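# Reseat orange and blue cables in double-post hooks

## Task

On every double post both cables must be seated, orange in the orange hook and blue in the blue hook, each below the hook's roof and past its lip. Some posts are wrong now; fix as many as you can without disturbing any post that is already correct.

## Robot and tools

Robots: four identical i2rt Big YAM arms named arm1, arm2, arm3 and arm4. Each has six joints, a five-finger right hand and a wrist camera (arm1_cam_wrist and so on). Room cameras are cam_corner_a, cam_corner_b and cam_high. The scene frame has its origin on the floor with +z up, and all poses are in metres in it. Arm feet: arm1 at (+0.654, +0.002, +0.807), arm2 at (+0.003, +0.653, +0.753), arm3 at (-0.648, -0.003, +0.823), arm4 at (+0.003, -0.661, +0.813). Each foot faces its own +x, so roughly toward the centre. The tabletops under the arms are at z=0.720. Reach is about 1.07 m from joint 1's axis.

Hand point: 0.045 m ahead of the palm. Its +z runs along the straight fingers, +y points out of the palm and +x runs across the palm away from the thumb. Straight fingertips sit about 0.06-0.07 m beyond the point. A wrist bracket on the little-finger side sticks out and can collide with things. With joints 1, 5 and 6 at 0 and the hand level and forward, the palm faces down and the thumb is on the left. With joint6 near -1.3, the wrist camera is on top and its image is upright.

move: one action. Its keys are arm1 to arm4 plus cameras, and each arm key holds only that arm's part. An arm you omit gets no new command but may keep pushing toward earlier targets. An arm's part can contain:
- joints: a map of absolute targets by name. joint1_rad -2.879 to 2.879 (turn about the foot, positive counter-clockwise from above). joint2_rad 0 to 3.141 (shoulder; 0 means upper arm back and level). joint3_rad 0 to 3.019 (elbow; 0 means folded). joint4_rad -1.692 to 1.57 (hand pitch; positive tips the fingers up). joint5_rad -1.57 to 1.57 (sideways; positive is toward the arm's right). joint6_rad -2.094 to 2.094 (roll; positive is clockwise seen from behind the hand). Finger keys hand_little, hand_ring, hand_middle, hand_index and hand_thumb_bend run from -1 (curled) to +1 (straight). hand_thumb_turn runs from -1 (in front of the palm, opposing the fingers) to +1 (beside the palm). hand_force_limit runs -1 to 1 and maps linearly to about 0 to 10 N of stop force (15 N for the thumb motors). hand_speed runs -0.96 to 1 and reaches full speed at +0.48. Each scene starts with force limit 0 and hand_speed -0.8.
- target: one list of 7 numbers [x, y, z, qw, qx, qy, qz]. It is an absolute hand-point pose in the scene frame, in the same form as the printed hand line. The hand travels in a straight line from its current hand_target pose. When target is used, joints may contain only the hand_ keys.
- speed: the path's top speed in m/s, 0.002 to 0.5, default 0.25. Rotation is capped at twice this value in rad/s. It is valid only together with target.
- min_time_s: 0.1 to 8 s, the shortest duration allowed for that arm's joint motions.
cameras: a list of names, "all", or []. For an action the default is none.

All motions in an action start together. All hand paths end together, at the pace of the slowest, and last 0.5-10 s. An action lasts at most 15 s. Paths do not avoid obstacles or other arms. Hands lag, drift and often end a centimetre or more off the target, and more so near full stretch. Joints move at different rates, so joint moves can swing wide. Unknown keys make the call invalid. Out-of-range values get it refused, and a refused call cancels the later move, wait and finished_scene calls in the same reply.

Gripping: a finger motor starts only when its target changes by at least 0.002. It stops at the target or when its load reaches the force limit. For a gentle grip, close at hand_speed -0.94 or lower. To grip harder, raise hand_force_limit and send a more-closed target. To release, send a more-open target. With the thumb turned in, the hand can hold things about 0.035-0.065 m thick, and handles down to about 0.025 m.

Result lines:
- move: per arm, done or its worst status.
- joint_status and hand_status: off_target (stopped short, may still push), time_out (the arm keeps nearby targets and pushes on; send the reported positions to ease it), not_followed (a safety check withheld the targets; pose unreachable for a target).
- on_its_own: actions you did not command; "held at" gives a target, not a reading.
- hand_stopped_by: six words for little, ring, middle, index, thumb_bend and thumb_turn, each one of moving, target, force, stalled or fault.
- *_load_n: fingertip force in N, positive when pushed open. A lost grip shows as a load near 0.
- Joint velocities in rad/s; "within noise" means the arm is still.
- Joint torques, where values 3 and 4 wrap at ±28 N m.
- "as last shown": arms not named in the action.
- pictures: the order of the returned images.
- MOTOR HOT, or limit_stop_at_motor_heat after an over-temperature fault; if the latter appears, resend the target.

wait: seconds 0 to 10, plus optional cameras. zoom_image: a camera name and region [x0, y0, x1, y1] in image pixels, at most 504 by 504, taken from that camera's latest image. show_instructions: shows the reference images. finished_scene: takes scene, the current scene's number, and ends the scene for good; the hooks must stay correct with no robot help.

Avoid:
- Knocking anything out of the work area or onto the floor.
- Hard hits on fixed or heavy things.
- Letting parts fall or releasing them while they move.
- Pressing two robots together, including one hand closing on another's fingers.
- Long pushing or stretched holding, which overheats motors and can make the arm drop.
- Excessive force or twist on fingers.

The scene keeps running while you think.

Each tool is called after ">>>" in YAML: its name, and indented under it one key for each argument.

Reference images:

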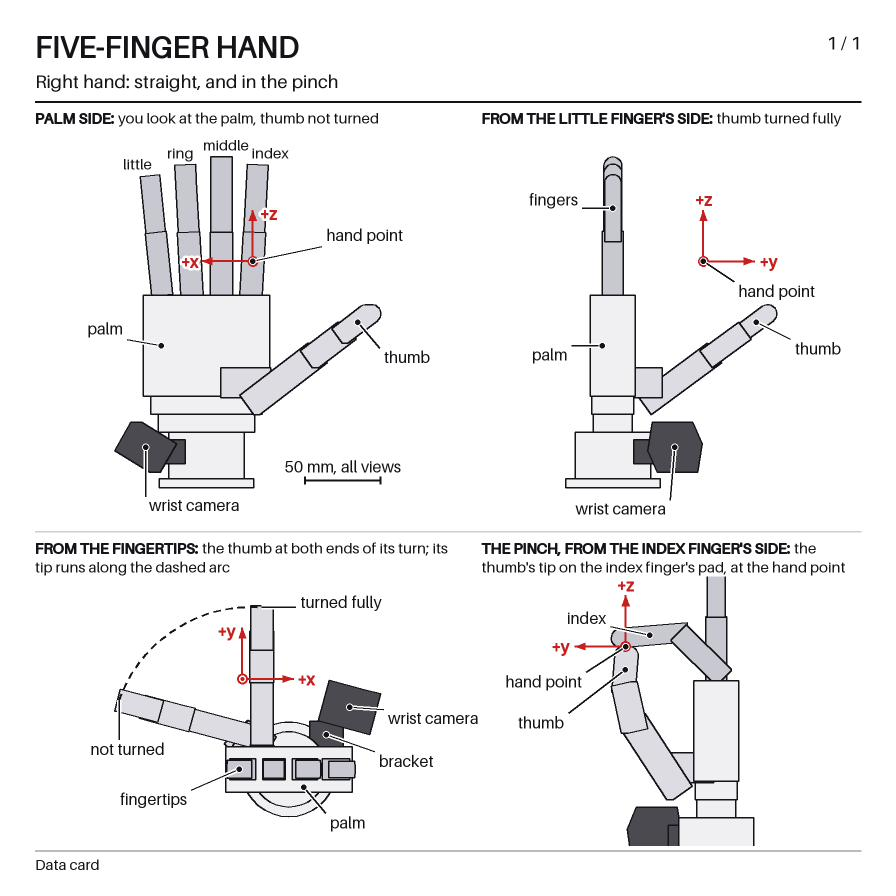

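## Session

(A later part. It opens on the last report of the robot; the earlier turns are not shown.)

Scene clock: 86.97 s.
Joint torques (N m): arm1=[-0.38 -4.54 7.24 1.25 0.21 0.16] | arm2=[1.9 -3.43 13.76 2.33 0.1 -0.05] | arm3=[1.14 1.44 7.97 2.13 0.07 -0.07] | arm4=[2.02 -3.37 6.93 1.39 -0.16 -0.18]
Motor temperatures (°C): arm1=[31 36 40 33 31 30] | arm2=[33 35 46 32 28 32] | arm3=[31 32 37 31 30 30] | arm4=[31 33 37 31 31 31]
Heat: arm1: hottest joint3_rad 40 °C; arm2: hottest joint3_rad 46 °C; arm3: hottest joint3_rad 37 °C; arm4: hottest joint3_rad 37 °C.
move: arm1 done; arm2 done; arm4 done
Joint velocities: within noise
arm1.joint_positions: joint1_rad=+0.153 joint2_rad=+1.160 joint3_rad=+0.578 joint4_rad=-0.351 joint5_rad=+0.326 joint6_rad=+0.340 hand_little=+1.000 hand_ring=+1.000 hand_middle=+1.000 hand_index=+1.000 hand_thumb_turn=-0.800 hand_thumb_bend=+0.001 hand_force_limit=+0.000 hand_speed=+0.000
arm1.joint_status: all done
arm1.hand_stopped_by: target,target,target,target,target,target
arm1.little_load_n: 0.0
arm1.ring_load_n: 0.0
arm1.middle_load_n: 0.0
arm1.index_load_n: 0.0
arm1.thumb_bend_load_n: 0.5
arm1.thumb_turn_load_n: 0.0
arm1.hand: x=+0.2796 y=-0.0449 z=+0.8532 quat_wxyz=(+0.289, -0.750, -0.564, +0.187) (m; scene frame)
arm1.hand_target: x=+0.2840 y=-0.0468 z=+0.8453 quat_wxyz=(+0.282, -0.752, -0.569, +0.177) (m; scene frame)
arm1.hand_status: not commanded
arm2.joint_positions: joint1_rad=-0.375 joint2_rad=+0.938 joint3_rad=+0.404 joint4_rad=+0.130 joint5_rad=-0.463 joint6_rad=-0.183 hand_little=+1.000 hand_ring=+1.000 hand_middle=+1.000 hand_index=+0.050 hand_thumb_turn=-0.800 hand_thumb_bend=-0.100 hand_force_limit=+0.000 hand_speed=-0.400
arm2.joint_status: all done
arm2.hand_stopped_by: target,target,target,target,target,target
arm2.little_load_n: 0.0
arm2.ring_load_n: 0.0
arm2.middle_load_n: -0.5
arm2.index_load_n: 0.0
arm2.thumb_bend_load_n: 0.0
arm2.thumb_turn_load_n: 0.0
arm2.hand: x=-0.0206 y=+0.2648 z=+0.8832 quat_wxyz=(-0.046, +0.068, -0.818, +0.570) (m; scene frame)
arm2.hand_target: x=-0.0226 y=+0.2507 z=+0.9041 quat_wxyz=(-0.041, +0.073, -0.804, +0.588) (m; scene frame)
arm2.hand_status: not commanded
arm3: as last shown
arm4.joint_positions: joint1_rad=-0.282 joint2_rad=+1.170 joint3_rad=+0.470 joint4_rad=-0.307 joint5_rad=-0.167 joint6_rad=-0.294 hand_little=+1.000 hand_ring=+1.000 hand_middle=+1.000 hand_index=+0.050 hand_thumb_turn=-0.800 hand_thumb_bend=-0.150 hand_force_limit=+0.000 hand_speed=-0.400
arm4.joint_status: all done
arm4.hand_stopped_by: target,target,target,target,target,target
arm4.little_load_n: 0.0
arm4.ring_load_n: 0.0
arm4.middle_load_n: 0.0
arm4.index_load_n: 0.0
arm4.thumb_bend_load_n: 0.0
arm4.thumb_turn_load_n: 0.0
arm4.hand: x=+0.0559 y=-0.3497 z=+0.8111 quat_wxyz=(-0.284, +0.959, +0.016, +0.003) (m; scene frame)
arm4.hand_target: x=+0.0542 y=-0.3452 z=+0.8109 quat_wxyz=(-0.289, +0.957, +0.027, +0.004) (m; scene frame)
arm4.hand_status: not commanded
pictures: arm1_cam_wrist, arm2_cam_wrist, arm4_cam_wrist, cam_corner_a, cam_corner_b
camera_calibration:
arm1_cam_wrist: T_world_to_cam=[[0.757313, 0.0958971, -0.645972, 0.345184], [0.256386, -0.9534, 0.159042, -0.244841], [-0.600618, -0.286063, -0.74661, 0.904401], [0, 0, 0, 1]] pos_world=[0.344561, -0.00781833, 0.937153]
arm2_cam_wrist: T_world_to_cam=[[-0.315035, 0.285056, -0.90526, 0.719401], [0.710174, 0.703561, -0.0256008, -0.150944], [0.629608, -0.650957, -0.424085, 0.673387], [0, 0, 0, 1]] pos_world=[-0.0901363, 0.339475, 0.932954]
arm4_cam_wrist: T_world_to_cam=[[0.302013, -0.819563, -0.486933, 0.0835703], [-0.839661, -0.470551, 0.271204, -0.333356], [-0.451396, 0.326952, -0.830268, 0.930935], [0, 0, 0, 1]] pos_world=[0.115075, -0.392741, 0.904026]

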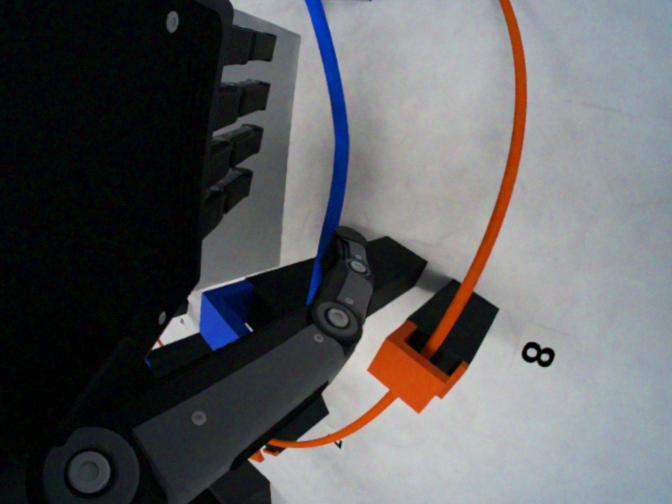

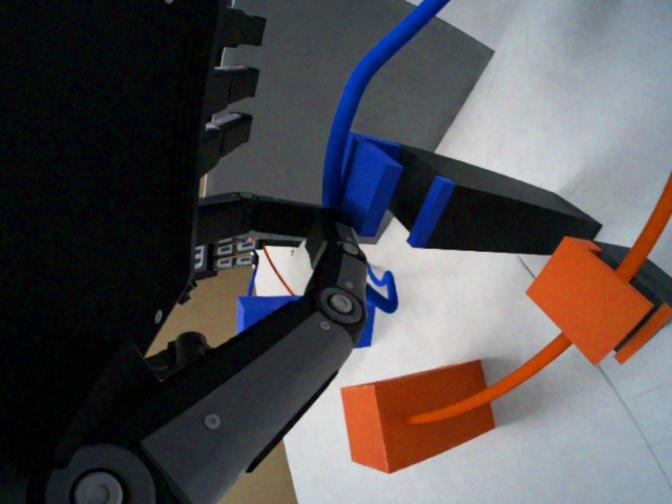

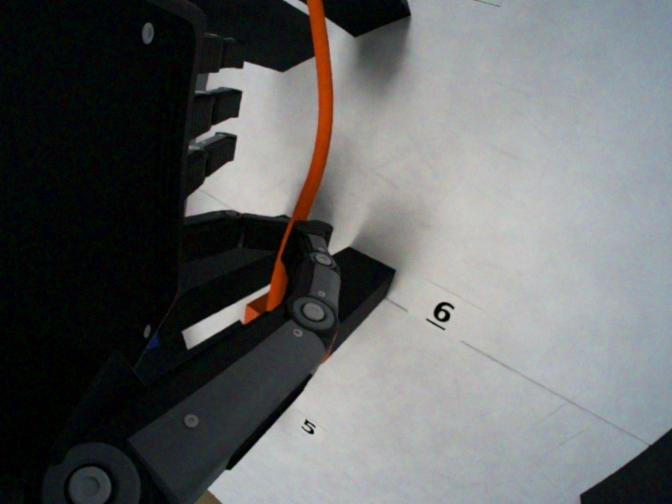

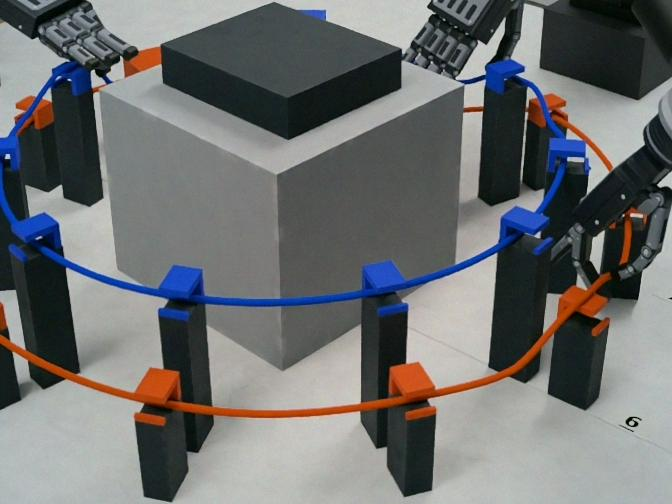

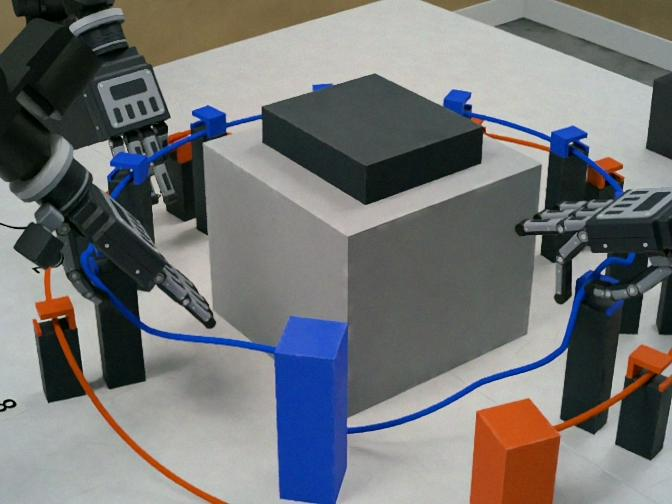

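>>> move:
  arm1: {"joints": {"hand_index": 0.05, "hand_thumb_bend": -0.15, "hand_speed": -0.4, "hand_force_limit": -0.5}}
  arm2: {"joints": {"hand_index": -0.6, "hand_speed": -0.9, "hand_force_limit": -0.5}}
  arm4: {"joints": {"hand_index": -0.6, "hand_speed": -0.9, "hand_force_limit": -0.5}}
  cameras: ["arm1_cam_wrist", "arm2_cam_wrist", "arm4_cam_wrist", "cam_corner_a", "cam_corner_b"]

Scene clock: 91.80 s.
Joint torques (N m): arm1=[-0.15 -4.72 7.15 1.43 0.21 0.15] | arm2=[1.96 -3.43 13.78 2.33 0.1 -0.05] | arm3=[1.08 1.49 8.03 2.1 0.06 -0.07] | arm4=[1.26 -3.9 7.19 1.35 -0.22 -0.17]
Motor temperatures (°C): arm1=[31 36 40 33 31 30] | arm2=[33 35 47 32 28 32] | arm3=[31 32 37 31 30 30] | arm4=[31 33 37 31 31 31]
Heat: arm1: hottest joint3_rad 40 °C; arm2: hottest joint3_rad 47 °C; arm3: hottest joint3_rad 37 °C; arm4: hottest joint3_rad 37 °C.
move: arm1 done; arm2 off_target; arm4 off_target
Joint velocities: within noise
arm1.joint_positions: joint1_rad=+0.153 joint2_rad=+1.161 joint3_rad=+0.578 joint4_rad=-0.355 joint5_rad=+0.326 joint6_rad=+0.340 hand_little=+1.000 hand_ring=+1.000 hand_middle=+1.000 hand_index=+0.050 hand_thumb_turn=-0.800 hand_thumb_bend=-0.149 hand_force_limit=-0.500 hand_speed=-0.400
arm1.joint_status: all done
arm1.hand_stopped_by: target,target,target,target,target,target
arm1.little_load_n: 0.0
arm1.ring_load_n: 0.0
arm1.middle_load_n: 0.0
arm1.index_load_n: 0.0
arm1.thumb_bend_load_n: 1.0
arm1.thumb_turn_load_n: 0.0
arm1.hand: x=+0.2806 y=-0.0447 z=+0.8524 quat_wxyz=(+0.288, -0.751, -0.565, +0.185) (m; scene frame)
arm1.hand_target: x=+0.2841 y=-0.0468 z=+0.8453 quat_wxyz=(+0.282, -0.752, -0.569, +0.177) (m; scene frame)
arm1.hand_status: not commanded
arm2.joint_positions: joint1_rad=-0.375 joint2_rad=+0.938 joint3_rad=+0.404 joint4_rad=+0.130 joint5_rad=-0.463 joint6_rad=-0.182 hand_little=+1.000 hand_ring=+1.000 hand_middle=+1.000 hand_index=-0.116 hand_thumb_turn=-0.800 hand_thumb_bend=-0.100 hand_force_limit=-0.500 hand_speed=-0.900
arm2.joint_status: hand_index off_target (ended at -0.116, target -0.600); the others done
arm2.hand_stopped_by: target,target,target,force,target,target
arm2.little_load_n: 0.0
arm2.ring_load_n: 0.0
arm2.middle_load_n: -0.5
arm2.index_load_n: 2.5
arm2.thumb_bend_load_n: -0.5
arm2.thumb_turn_load_n: -1.0
arm2.hand: x=-0.0205 y=+0.2648 z=+0.8832 quat_wxyz=(-0.046, +0.068, -0.818, +0.570) (m; scene frame)
arm2.hand_target: x=-0.0226 y=+0.2507 z=+0.9041 quat_wxyz=(-0.041, +0.073, -0.804, +0.588) (m; scene frame)
arm2.hand_status: not commanded
arm3: as last shown
arm3.ring_load_n: 0.5
arm4.joint_positions: joint1_rad=-0.282 joint2_rad=+1.170 joint3_rad=+0.470 joint4_rad=-0.307 joint5_rad=-0.167 joint6_rad=-0.294 hand_little=+1.000 hand_ring=+1.000 hand_middle=+1.000 hand_index=-0.088 hand_thumb_turn=-0.800 hand_thumb_bend=-0.150 hand_force_limit=-0.500 hand_speed=-0.900
arm4.joint_status: hand_index off_target (ended at -0.088, target -0.600); the others done
arm4.hand_stopped_by: target,target,target,force,target,target
arm4.little_load_n: 0.0
arm4.ring_load_n: 0.0
arm4.middle_load_n: 0.0
arm4.index_load_n: 2.5
arm4.thumb_bend_load_n: 1.0
arm4.thumb_turn_load_n: 1.0
arm4.hand: x=+0.0559 y=-0.3497 z=+0.8111 quat_wxyz=(-0.284, +0.959, +0.016, +0.003) (m; scene frame)
arm4.hand_target: x=+0.0542 y=-0.3452 z=+0.8109 quat_wxyz=(-0.289, +0.957, +0.027, +0.004) (m; scene frame)
arm4.hand_status: not commanded
pictures: arm1_cam_wrist, arm2_cam_wrist, arm4_cam_wrist, cam_corner_a, cam_corner_b
camera_calibration:
arm1_cam_wrist: T_world_to_cam=[[0.760229, 0.0963872, -0.642465, 0.340099], [0.255656, -0.953526, 0.159463, -0.244963], [-0.597237, -0.285478, -0.74954, 0.906], [0, 0, 0, 1]] pos_world=[0.345169, -0.00771696, 0.936648]
arm2_cam_wrist: T_world_to_cam=[[-0.314703, 0.285185, -0.905335, 0.719457], [0.710279, 0.703465, -0.0253042, -0.151179], [0.629655, -0.651004, -0.423944, 0.673274], [0, 0, 0, 1]] pos_world=[-0.0901362, 0.339475, 0.932954]
arm4_cam_wrist: T_world_to_cam=[[0.302013, -0.819563, -0.486933, 0.0835703], [-0.839661, -0.470551, 0.271204, -0.333356], [-0.451396, 0.326952, -0.830268, 0.930935], [0, 0, 0, 1]] pos_world=[0.115075, -0.392741, 0.904026]

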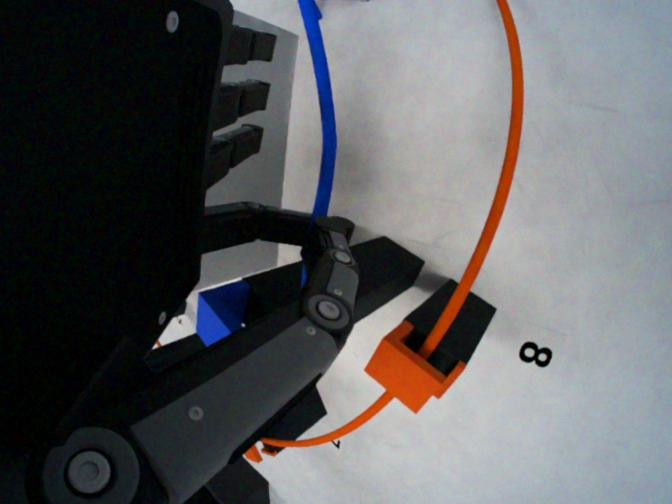

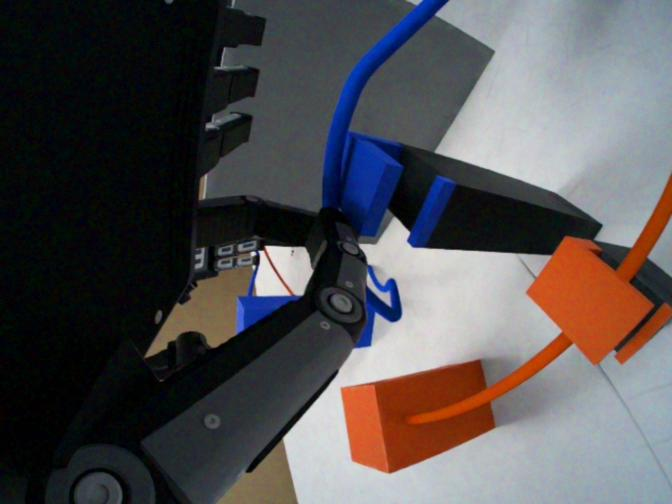

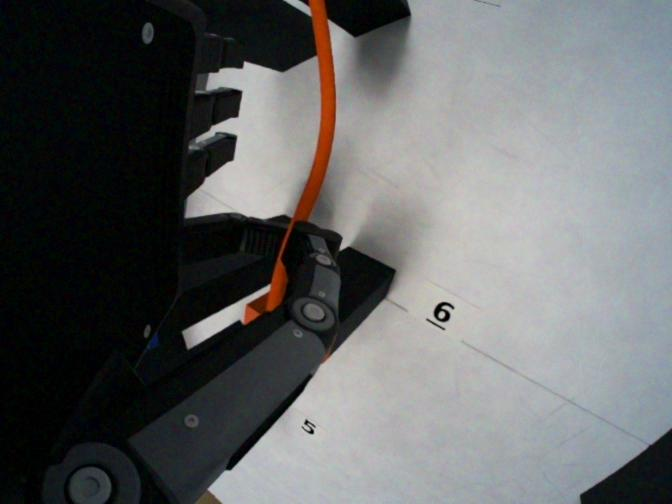

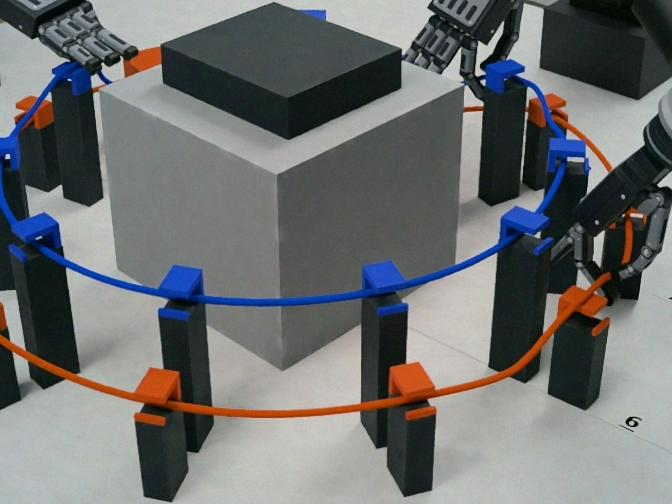

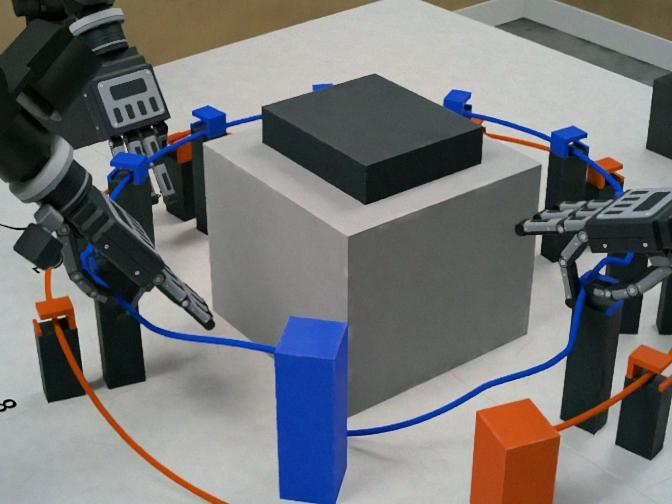

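>>> zoom_image:
  camera: "cam_corner_b"
  region: [520, 180, 660, 330]

>>> zoom_image:
  camera: "cam_corner_a"
  region: [540, 190, 672, 320]

>>> zoom_image:
  camera: "arm1_cam_wrist"
  region: [250, 170, 390, 310]

>>> zoom_image:
  camera: "cam_corner_b"
  region: [40, 200, 180, 340]

>>> zoom_image:
  camera: "cam_corner_a"
  region: [440, 30, 580, 150]

>>> zoom_image:
  camera: "arm2_cam_wrist"
  region: [270, 130, 430, 320]

Scaled by 3.360 from the camera's 672x504 image, which has a finer 960x720 frame.

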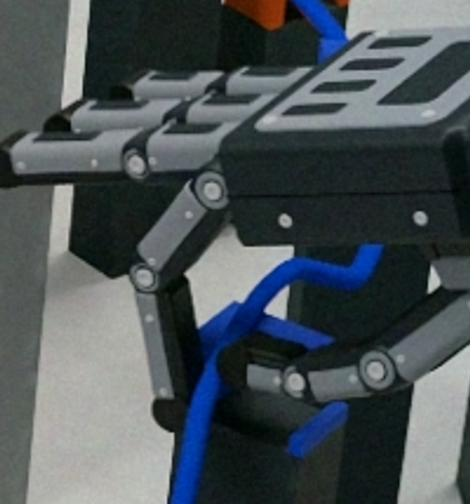

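Scaled by 3.818 from the camera's 672x504 image, which has a finer 960x720 frame.

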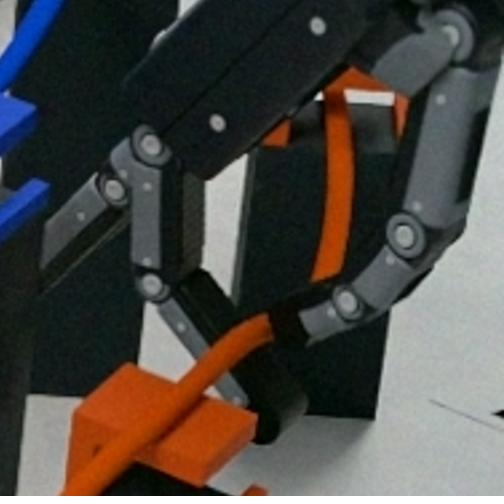

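Scaled by 3.600 from the camera's 672x504 image, which has a finer 960x720 frame.

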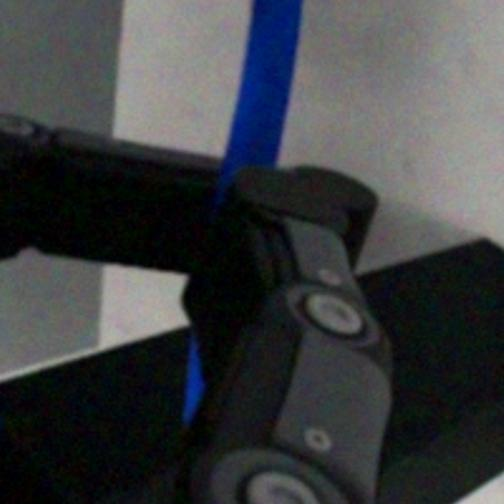

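Scaled by 3.600 from the camera's 672x504 image, which has a finer 960x720 frame.

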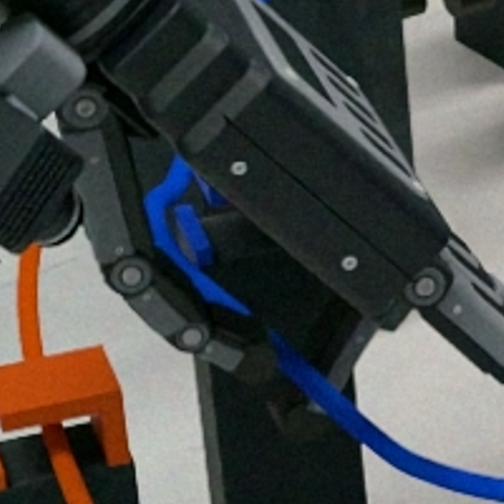

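Scaled by 3.600 from the camera's 672x504 image, which has a finer 960x720 frame.

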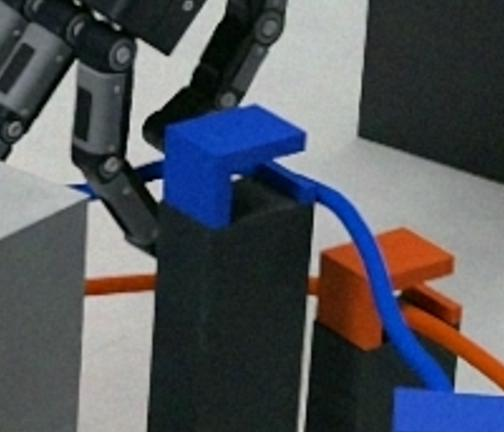

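Scaled by 2.653 from the camera's 672x504 image, which has a finer 960x720 frame.

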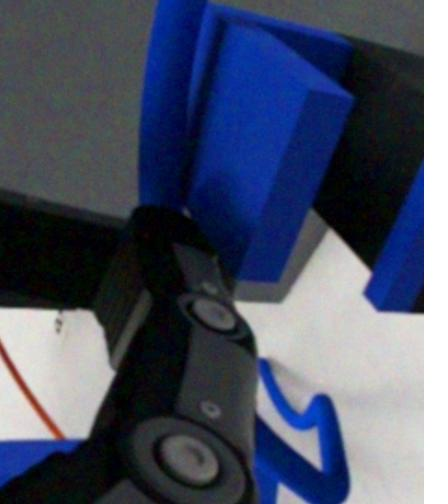

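>>> move:
  arm1: {"joints": {"hand_index": -0.6, "hand_speed": -0.9, "hand_force_limit": -0.5}}
  arm2: {"joints": {"joint2_rad": 0.85, "joint3_rad": 0.404}, "min_time_s": 1.2}
  arm4: {"joints": {"joint1_rad": -0.34, "joint2_rad": 1.0, "joint4_rad": -0.6}, "min_time_s": 1.8}
  cameras: ["arm1_cam_wrist", "arm2_cam_wrist", "arm4_cam_wrist", "cam_corner_a", "cam_corner_b"]

Scene clock: 97.47 s.
Joint torques (N m): arm1=[-0.15 -5.01 7.17 1.52 0.21 0.18] | arm2=[1.9 -3.78 11.04 2.35 0.12 -0.06] | arm3=[1.03 1.38 7.91 2.1 0.06 -0.06] | arm4=[-0.21 -3.25 7.38 0.23 -0.16 -0.12]
Motor temperatures (°C): arm1=[31 36 40 33 31 30] | arm2=[33 35 47 32 28 31] | arm3=[31 32 37 31 30 30] | arm4=[31 33 37 31 31 31]
Heat: arm1: hottest joint3_rad 40 °C; arm2: hottest joint3_rad 47 °C; arm3: hottest joint3_rad 37 °C; arm4: hottest joint3_rad 37 °C.
move: arm1 off_target; arm2 done; arm4 done
Joint velocities: within noise
arm1.joint_positions: joint1_rad=+0.153 joint2_rad=+1.161 joint3_rad=+0.578 joint4_rad=-0.355 joint5_rad=+0.326 joint6_rad=+0.340 hand_little=+1.000 hand_ring=+1.000 hand_middle=+1.000 hand_index=-0.004 hand_thumb_turn=-0.800 hand_thumb_bend=-0.149 hand_force_limit=-0.500 hand_speed=-0.900
arm1.joint_status: hand_index off_target (ended at -0.004, target -0.600); the others done
arm1.hand_stopped_by: target,target,target,force,target,target
arm1.little_load_n: 0.0
arm1.ring_load_n: 0.0
arm1.middle_load_n: 0.0
arm1.index_load_n: 2.0
arm1.thumb_bend_load_n: 2.0
arm1.thumb_turn_load_n: 0.0
arm1.hand: x=+0.2806 y=-0.0447 z=+0.8524 quat_wxyz=(+0.288, -0.751, -0.565, +0.185) (m; scene frame)
arm1.hand_target: x=+0.2841 y=-0.0468 z=+0.8453 quat_wxyz=(+0.282, -0.752, -0.569, +0.177) (m; scene frame)
arm1.hand_status: not commanded
arm2.joint_positions: joint1_rad=-0.375 joint2_rad=+0.858 joint3_rad=+0.404 joint4_rad=+0.130 joint5_rad=-0.463 joint6_rad=-0.182 hand_little=+1.000 hand_ring=+1.000 hand_middle=+1.000 hand_index=-0.116 hand_thumb_turn=-0.800 hand_thumb_bend=-0.100 hand_force_limit=-0.500 hand_speed=-0.900
arm2.joint_status: all done
arm2.hand_stopped_by: target,target,target,force,target,target
arm2.little_load_n: 0.0
arm2.ring_load_n: 0.0
arm2.middle_load_n: 0.0
arm2.index_load_n: 2.5
arm2.thumb_bend_load_n: -0.5
arm2.thumb_turn_load_n: -1.0
arm2.hand: x=-0.0202 y=+0.2657 z=+0.9117 quat_wxyz=(-0.033, +0.077, -0.796, +0.600) (m; scene frame)
arm2.hand_target: x=-0.0184 y=+0.2631 z=+0.9188 quat_wxyz=(-0.031, +0.080, -0.788, +0.609) (m; scene frame)
arm2.hand_status: not commanded
arm3.joint_positions: joint1_rad=-0.799 joint2_rad=+0.647 joint3_rad=+1.380 joint4_rad=-1.179 joint5_rad=+0.271 joint6_rad=-0.981 hand_little=+1.000 hand_ring=+1.000 hand_middle=+1.000 hand_index=+1.000 hand_thumb_turn=+1.000 hand_thumb_bend=+1.000 hand_force_limit=+0.000 hand_speed=-0.800
arm3.joint_status: not commanded
arm3.hand_stopped_by: target,target,target,target,target,target
arm3.little_load_n: 0.0
arm3.ring_load_n: 0.0
arm3.middle_load_n: 0.0
arm3.index_load_n: 0.0
arm3.thumb_bend_load_n: 0.0
arm3.thumb_turn_load_n: 0.0
arm3.hand: x=-0.5392 y=-0.2392 z=+1.3301 quat_wxyz=(+0.166, +0.597, -0.592, +0.515) (m; scene frame)
arm3.hand_target: x=-0.5399 y=-0.2386 z=+1.3426 quat_wxyz=(+0.166, +0.590, -0.588, +0.528) (m; scene frame)
arm3.hand_status: not commanded
arm4.joint_positions: joint1_rad=-0.329 joint2_rad=+1.008 joint3_rad=+0.470 joint4_rad=-0.590 joint5_rad=-0.167 joint6_rad=-0.294 hand_little=+1.000 hand_ring=+1.000 hand_middle=+1.000 hand_index=-0.088 hand_thumb_turn=-0.800 hand_thumb_bend=-0.150 hand_force_limit=-0.500 hand_speed=-0.900
arm4.joint_status: all done
arm4.hand_stopped_by: target,target,target,force,target,target
arm4.little_load_n: 0.0
arm4.ring_load_n: 0.0
arm4.middle_load_n: 0.0
arm4.index_load_n: 2.5
arm4.thumb_bend_load_n: 1.5
arm4.thumb_turn_load_n: 1.5
arm4.hand: x=+0.0515 y=-0.4040 z=+0.8351 quat_wxyz=(-0.229, +0.973, -0.012, -0.010) (m; scene frame)
arm4.hand_target: x=+0.0543 y=-0.4055 z=+0.8373 quat_wxyz=(-0.229, +0.973, -0.012, -0.008) (m; scene frame)
arm4.hand_status: not commanded
pictures: arm1_cam_wrist, arm2_cam_wrist, arm4_cam_wrist, cam_corner_a, cam_corner_b
camera_calibration:
arm1_cam_wrist: T_world_to_cam=[[0.760229, 0.0963872, -0.642465, 0.340099], [0.255656, -0.953526, 0.159463, -0.244963], [-0.597237, -0.285478, -0.74954, 0.906], [0, 0, 0, 1]] pos_world=[0.345169, -0.00771696, 0.936648]
arm2_cam_wrist: T_world_to_cam=[[-0.338713, 0.215582, -0.915859, 0.772727], [0.708679, 0.698746, -0.0976152, -0.0842995], [0.618908, -0.682114, -0.389453, 0.662306], [0, 0, 0, 1]] pos_world=[-0.0884326, 0.344085, 0.957417]
arm4_cam_wrist: T_world_to_cam=[[0.244786, -0.88294, -0.400621, -0.0426095], [-0.847737, -0.395431, 0.35352, -0.407108], [-0.470555, 0.253084, -0.845297, 0.95036], [0, 0, 0, 1]] pos_world=[0.112507, -0.439126, 0.930187]

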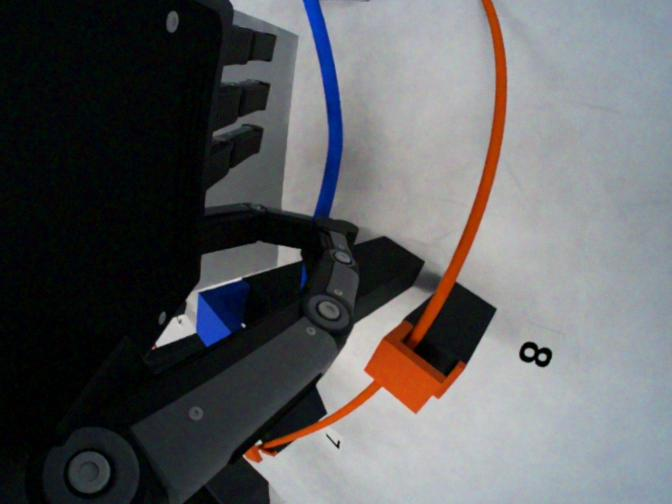

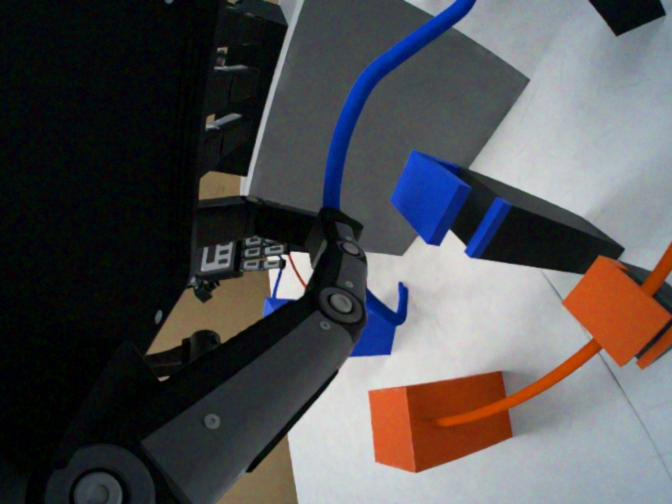

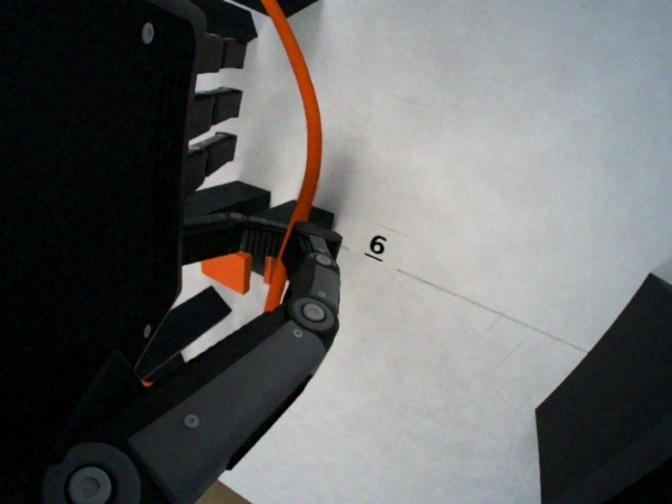

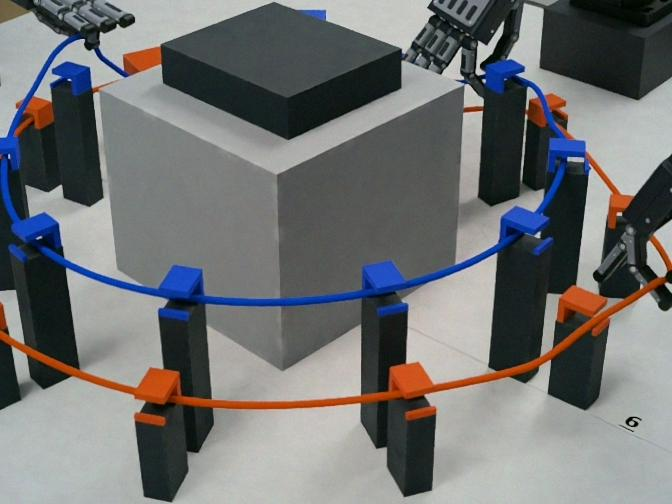

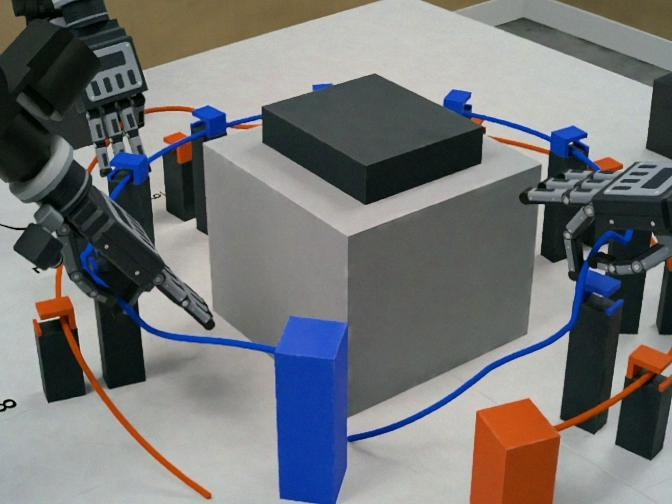

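>>> zoom_image:
  camera: "cam_corner_a"
  region: [500, 180, 672, 340]

>>> zoom_image:
  camera: "arm4_cam_wrist"
  region: [180, 170, 400, 350]

>>> zoom_image:
  camera: "cam_corner_b"
  region: [500, 160, 672, 340]

>>> zoom_image:
  camera: "cam_corner_b"
  region: [80, 80, 240, 220]

>>> zoom_image:
  camera: "arm1_cam_wrist"
  region: [190, 170, 390, 350]

>>> zoom_image:
  camera: "cam_corner_b"
  region: [40, 200, 180, 340]

>>> zoom_image:
  camera: "cam_corner_a"
  region: [0, 20, 180, 180]

Scaled by 2.930 from the camera's 672x504 image, which has a finer 960x720 frame.

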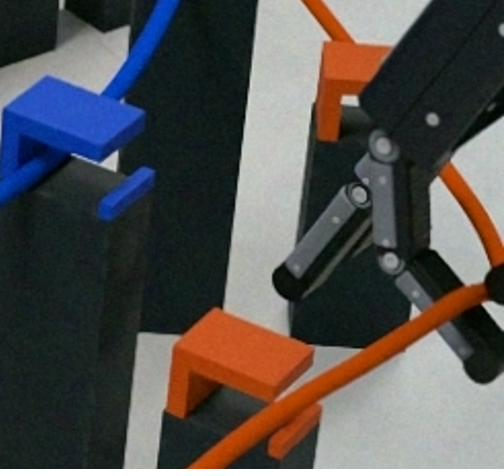

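Scaled by 2.291 from the camera's 672x504 image, which has a finer 960x720 frame.

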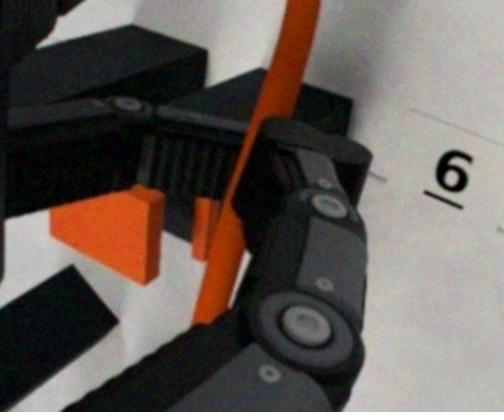

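Scaled by 2.800 from the camera's 672x504 image, which has a finer 960x720 frame.

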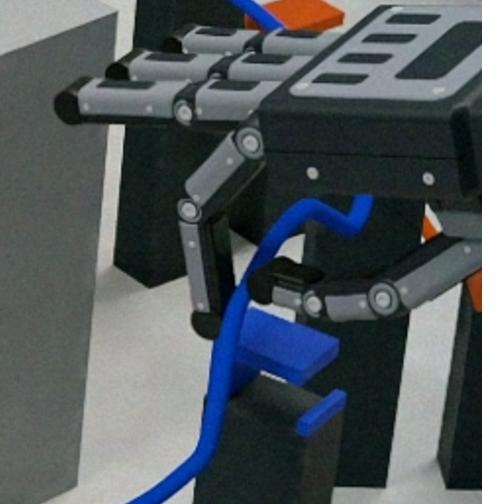

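Scaled by 3.150 from the camera's 672x504 image, which has a finer 960x720 frame.

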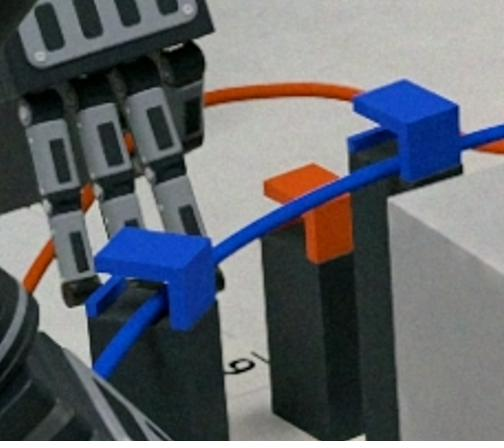

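Scaled by 2.520 from the camera's 672x504 image, which has a finer 960x720 frame.

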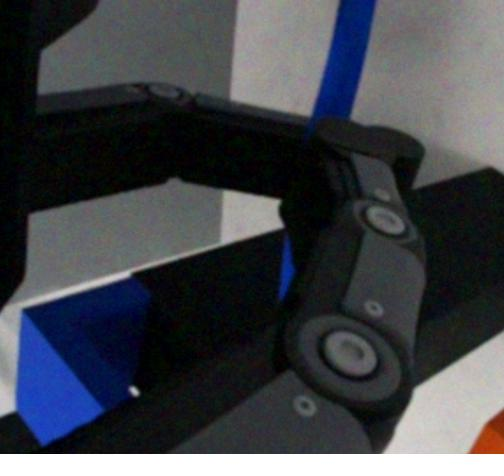

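Scaled by 3.600 from the camera's 672x504 image, which has a finer 960x720 frame.

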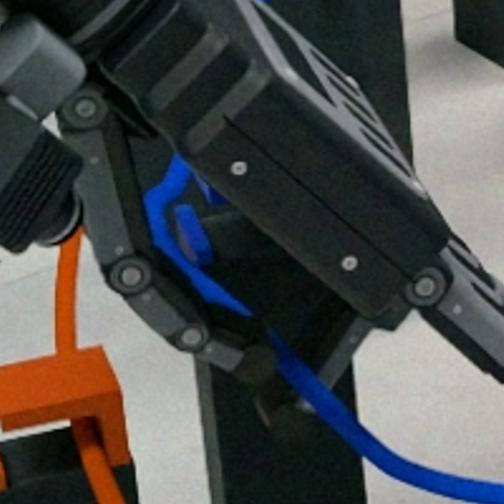

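Scaled by 2.800 from the camera's 672x504 image, which has a finer 960x720 frame.

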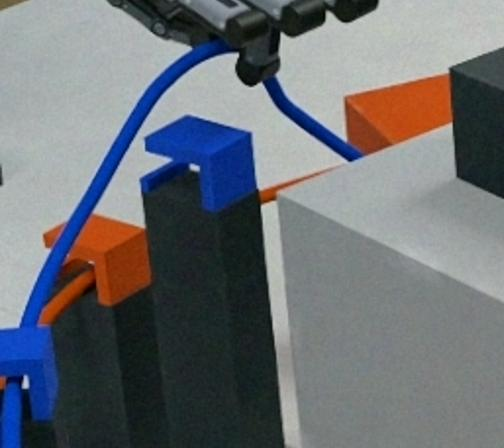

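>>> move:
  arm1: {"joints": {"joint2_rad": 1.097, "joint4_rad": -0.387}, "min_time_s": 1.5}
  arm2: {"joints": {"joint1_rad": -0.422, "joint2_rad": 0.58, "joint4_rad": -0.255}, "min_time_s": 2.2}
  arm4: {"joints": {"joint2_rad": 1.33, "joint4_rad": -0.465}, "min_time_s": 2.2}
  cameras: ["arm1_cam_wrist", "arm2_cam_wrist", "arm4_cam_wrist", "cam_corner_a", "cam_corner_b"]

Scene clock: 107.07 s.
Joint torques (N m): arm1=[-0.5 -6.71 7.51 1.44 0.25 0.14] | arm2=[1.14 -1.26 11.85 1.06 -0.24 -0.05] | arm3=[1.03 1.55 7.99 2.15 0.05 -0.08] | arm4=[-0.03 -2.08 5.75 0.7 -0.02 -0.14]
Motor temperatures (°C): arm1=[31 36 40 33 31 30] | arm2=[33 35 47 32 28 31] | arm3=[31 32 37 31 30 30] | arm4=[31 33 37 31 31 31]
Heat: arm1: hottest joint3_rad 40 °C; arm2: hottest joint3_rad 47 °C; arm3: hottest joint3_rad 37 °C; arm4: hottest joint3_rad 37 °C.
move: arm1 done; arm2 done; arm4 done
Joint velocities: within noise
arm1.joint_positions: joint1_rad=+0.153 joint2_rad=+1.111 joint3_rad=+0.578 joint4_rad=-0.380 joint5_rad=+0.325 joint6_rad=+0.340 hand_little=+1.000 hand_ring=+1.000 hand_middle=+1.000 hand_index=-0.004 hand_thumb_turn=-0.800 hand_thumb_bend=-0.150 hand_force_limit=-0.500 hand_speed=-0.900
arm1.joint_status: all done
arm1.hand_stopped_by: target,target,target,force,target,target
arm1.little_load_n: 0.0
arm1.ring_load_n: 0.0
arm1.middle_load_n: 0.0
arm1.index_load_n: 0.0
arm1.thumb_bend_load_n: 0.0
arm1.thumb_turn_load_n: 0.0
arm1.hand: x=+0.2828 y=-0.0446 z=+0.8669 quat_wxyz=(+0.293, -0.749, -0.561, +0.196) (m; scene frame)
arm1.hand_target: x=+0.2843 y=-0.0467 z=+0.8703 quat_wxyz=(+0.294, -0.748, -0.561, +0.200) (m; scene frame)
arm1.hand_status: not commanded
arm2.joint_positions: joint1_rad=-0.420 joint2_rad=+0.588 joint3_rad=+0.404 joint4_rad=-0.245 joint5_rad=-0.455 joint6_rad=-0.182 hand_little=+1.000 hand_ring=+1.000 hand_middle=+1.000 hand_index=-0.116 hand_thumb_turn=-0.800 hand_thumb_bend=-0.100 hand_force_limit=-0.500 hand_speed=-0.900
arm2.joint_status: all done
arm2.hand_stopped_by: target,target,target,force,target,target
arm2.little_load_n: 0.0
arm2.ring_load_n: 0.0
arm2.middle_load_n: 0.0
arm2.index_load_n: 2.5
arm2.thumb_bend_load_n: 0.5
arm2.thumb_turn_load_n: -1.0
arm2.hand: x=-0.0154 y=+0.3271 z=+0.9231 quat_wxyz=(-0.035, +0.044, -0.826, +0.561) (m; scene frame)
arm2.hand_target: x=-0.0143 y=+0.3289 z=+0.9242 quat_wxyz=(-0.038, +0.041, -0.826, +0.561) (m; scene frame)
arm2.hand_status: not commanded
arm3: as last shown
arm4.joint_positions: joint1_rad=-0.331 joint2_rad=+1.310 joint3_rad=+0.470 joint4_rad=-0.480 joint5_rad=-0.171 joint6_rad=-0.294 hand_little=+1.000 hand_ring=+1.000 hand_middle=+1.000 hand_index=-0.088 hand_thumb_turn=-0.800 hand_thumb_bend=-0.150 hand_force_limit=-0.500 hand_speed=-0.900
arm4.joint_status: all done
arm4.hand_stopped_by: target,target,target,force,target,target
arm4.little_load_n: 0.0
arm4.ring_load_n: 0.0
arm4.middle_load_n: -0.5
arm4.index_load_n: 0.0
arm4.thumb_bend_load_n: 0.0
arm4.thumb_turn_load_n: 0.0
arm4.hand: x=+0.0464 y=-0.4160 z=+0.7685 quat_wxyz=(-0.141, +0.989, -0.021, -0.043) (m; scene frame)
arm4.hand_target: x=+0.0503 y=-0.4154 z=+0.7642 quat_wxyz=(-0.139, +0.989, -0.020, -0.041) (m; scene frame)
arm4.hand_status: not commanded
pictures: arm1_cam_wrist, arm2_cam_wrist, arm4_cam_wrist, cam_corner_a, cam_corner_b
camera_calibration:
arm1_cam_wrist: T_world_to_cam=[[0.744069, 0.0935973, -0.661514, 0.368697], [0.26025, -0.952533, 0.157955, -0.247686], [-0.61533, -0.289689, -0.733109, 0.908947], [0, 0, 0, 1]] pos_world=[0.349426, -0.00712678, 0.949379]
arm2_cam_wrist: T_world_to_cam=[[-0.293106, 0.323266, -0.899771, 0.722116], [0.746548, 0.665318, -0.00415941, -0.204217], [0.59729, -0.672942, -0.436342, 0.745699], [0, 0, 0, 1]] pos_world=[-0.0812838, 0.404246, 0.97427]
arm4_cam_wrist: T_world_to_cam=[[0.221934, -0.941443, -0.253832, -0.214809], [-0.818251, -0.3214, 0.476622, -0.457746], [-0.530294, 0.101919, -0.841666, 0.831809], [0, 0, 0, 1]] pos_world=[0.114225, -0.434127, 0.863751]

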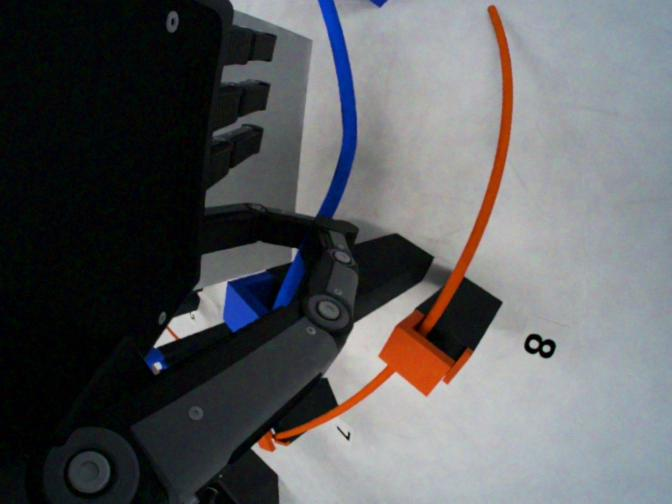

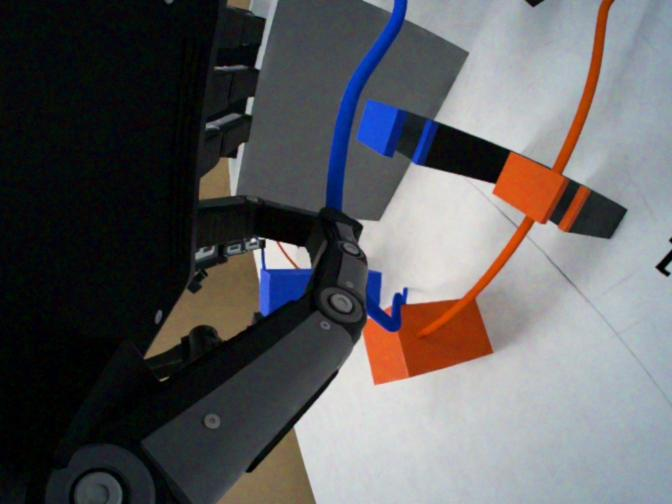

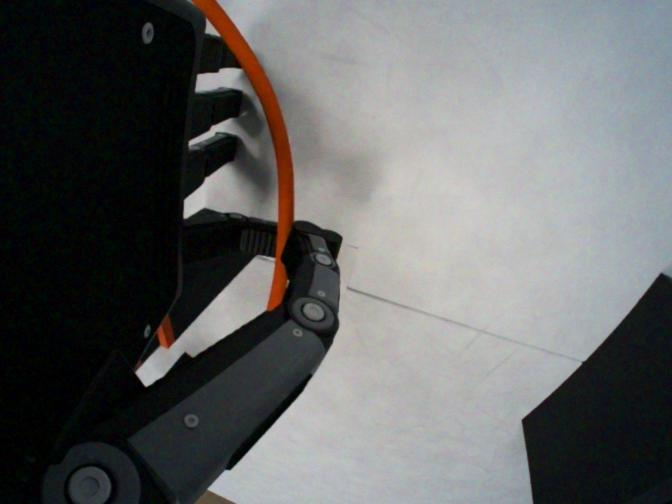

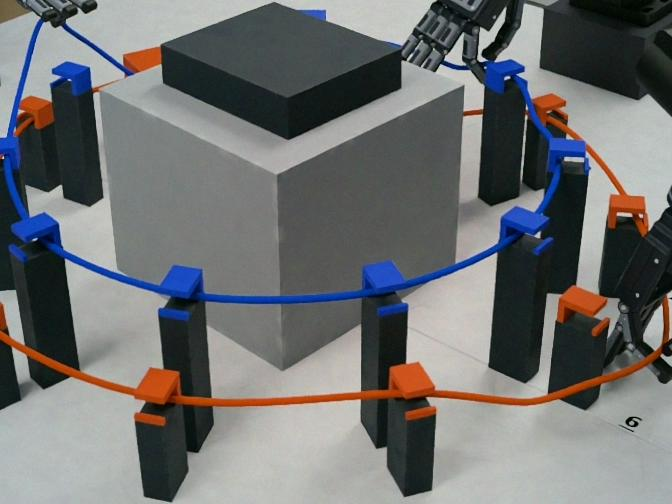

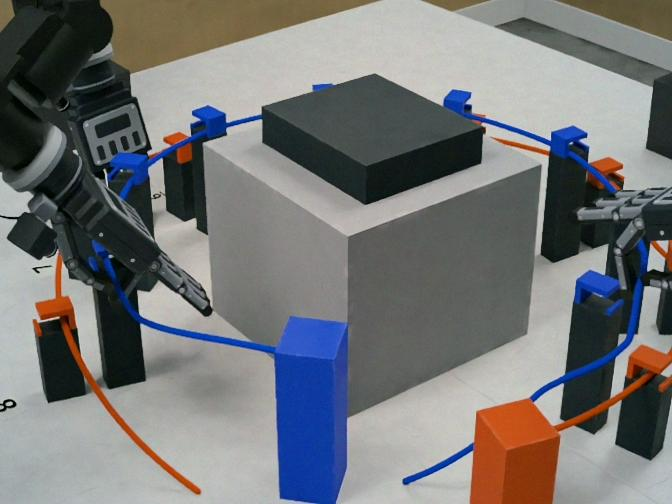

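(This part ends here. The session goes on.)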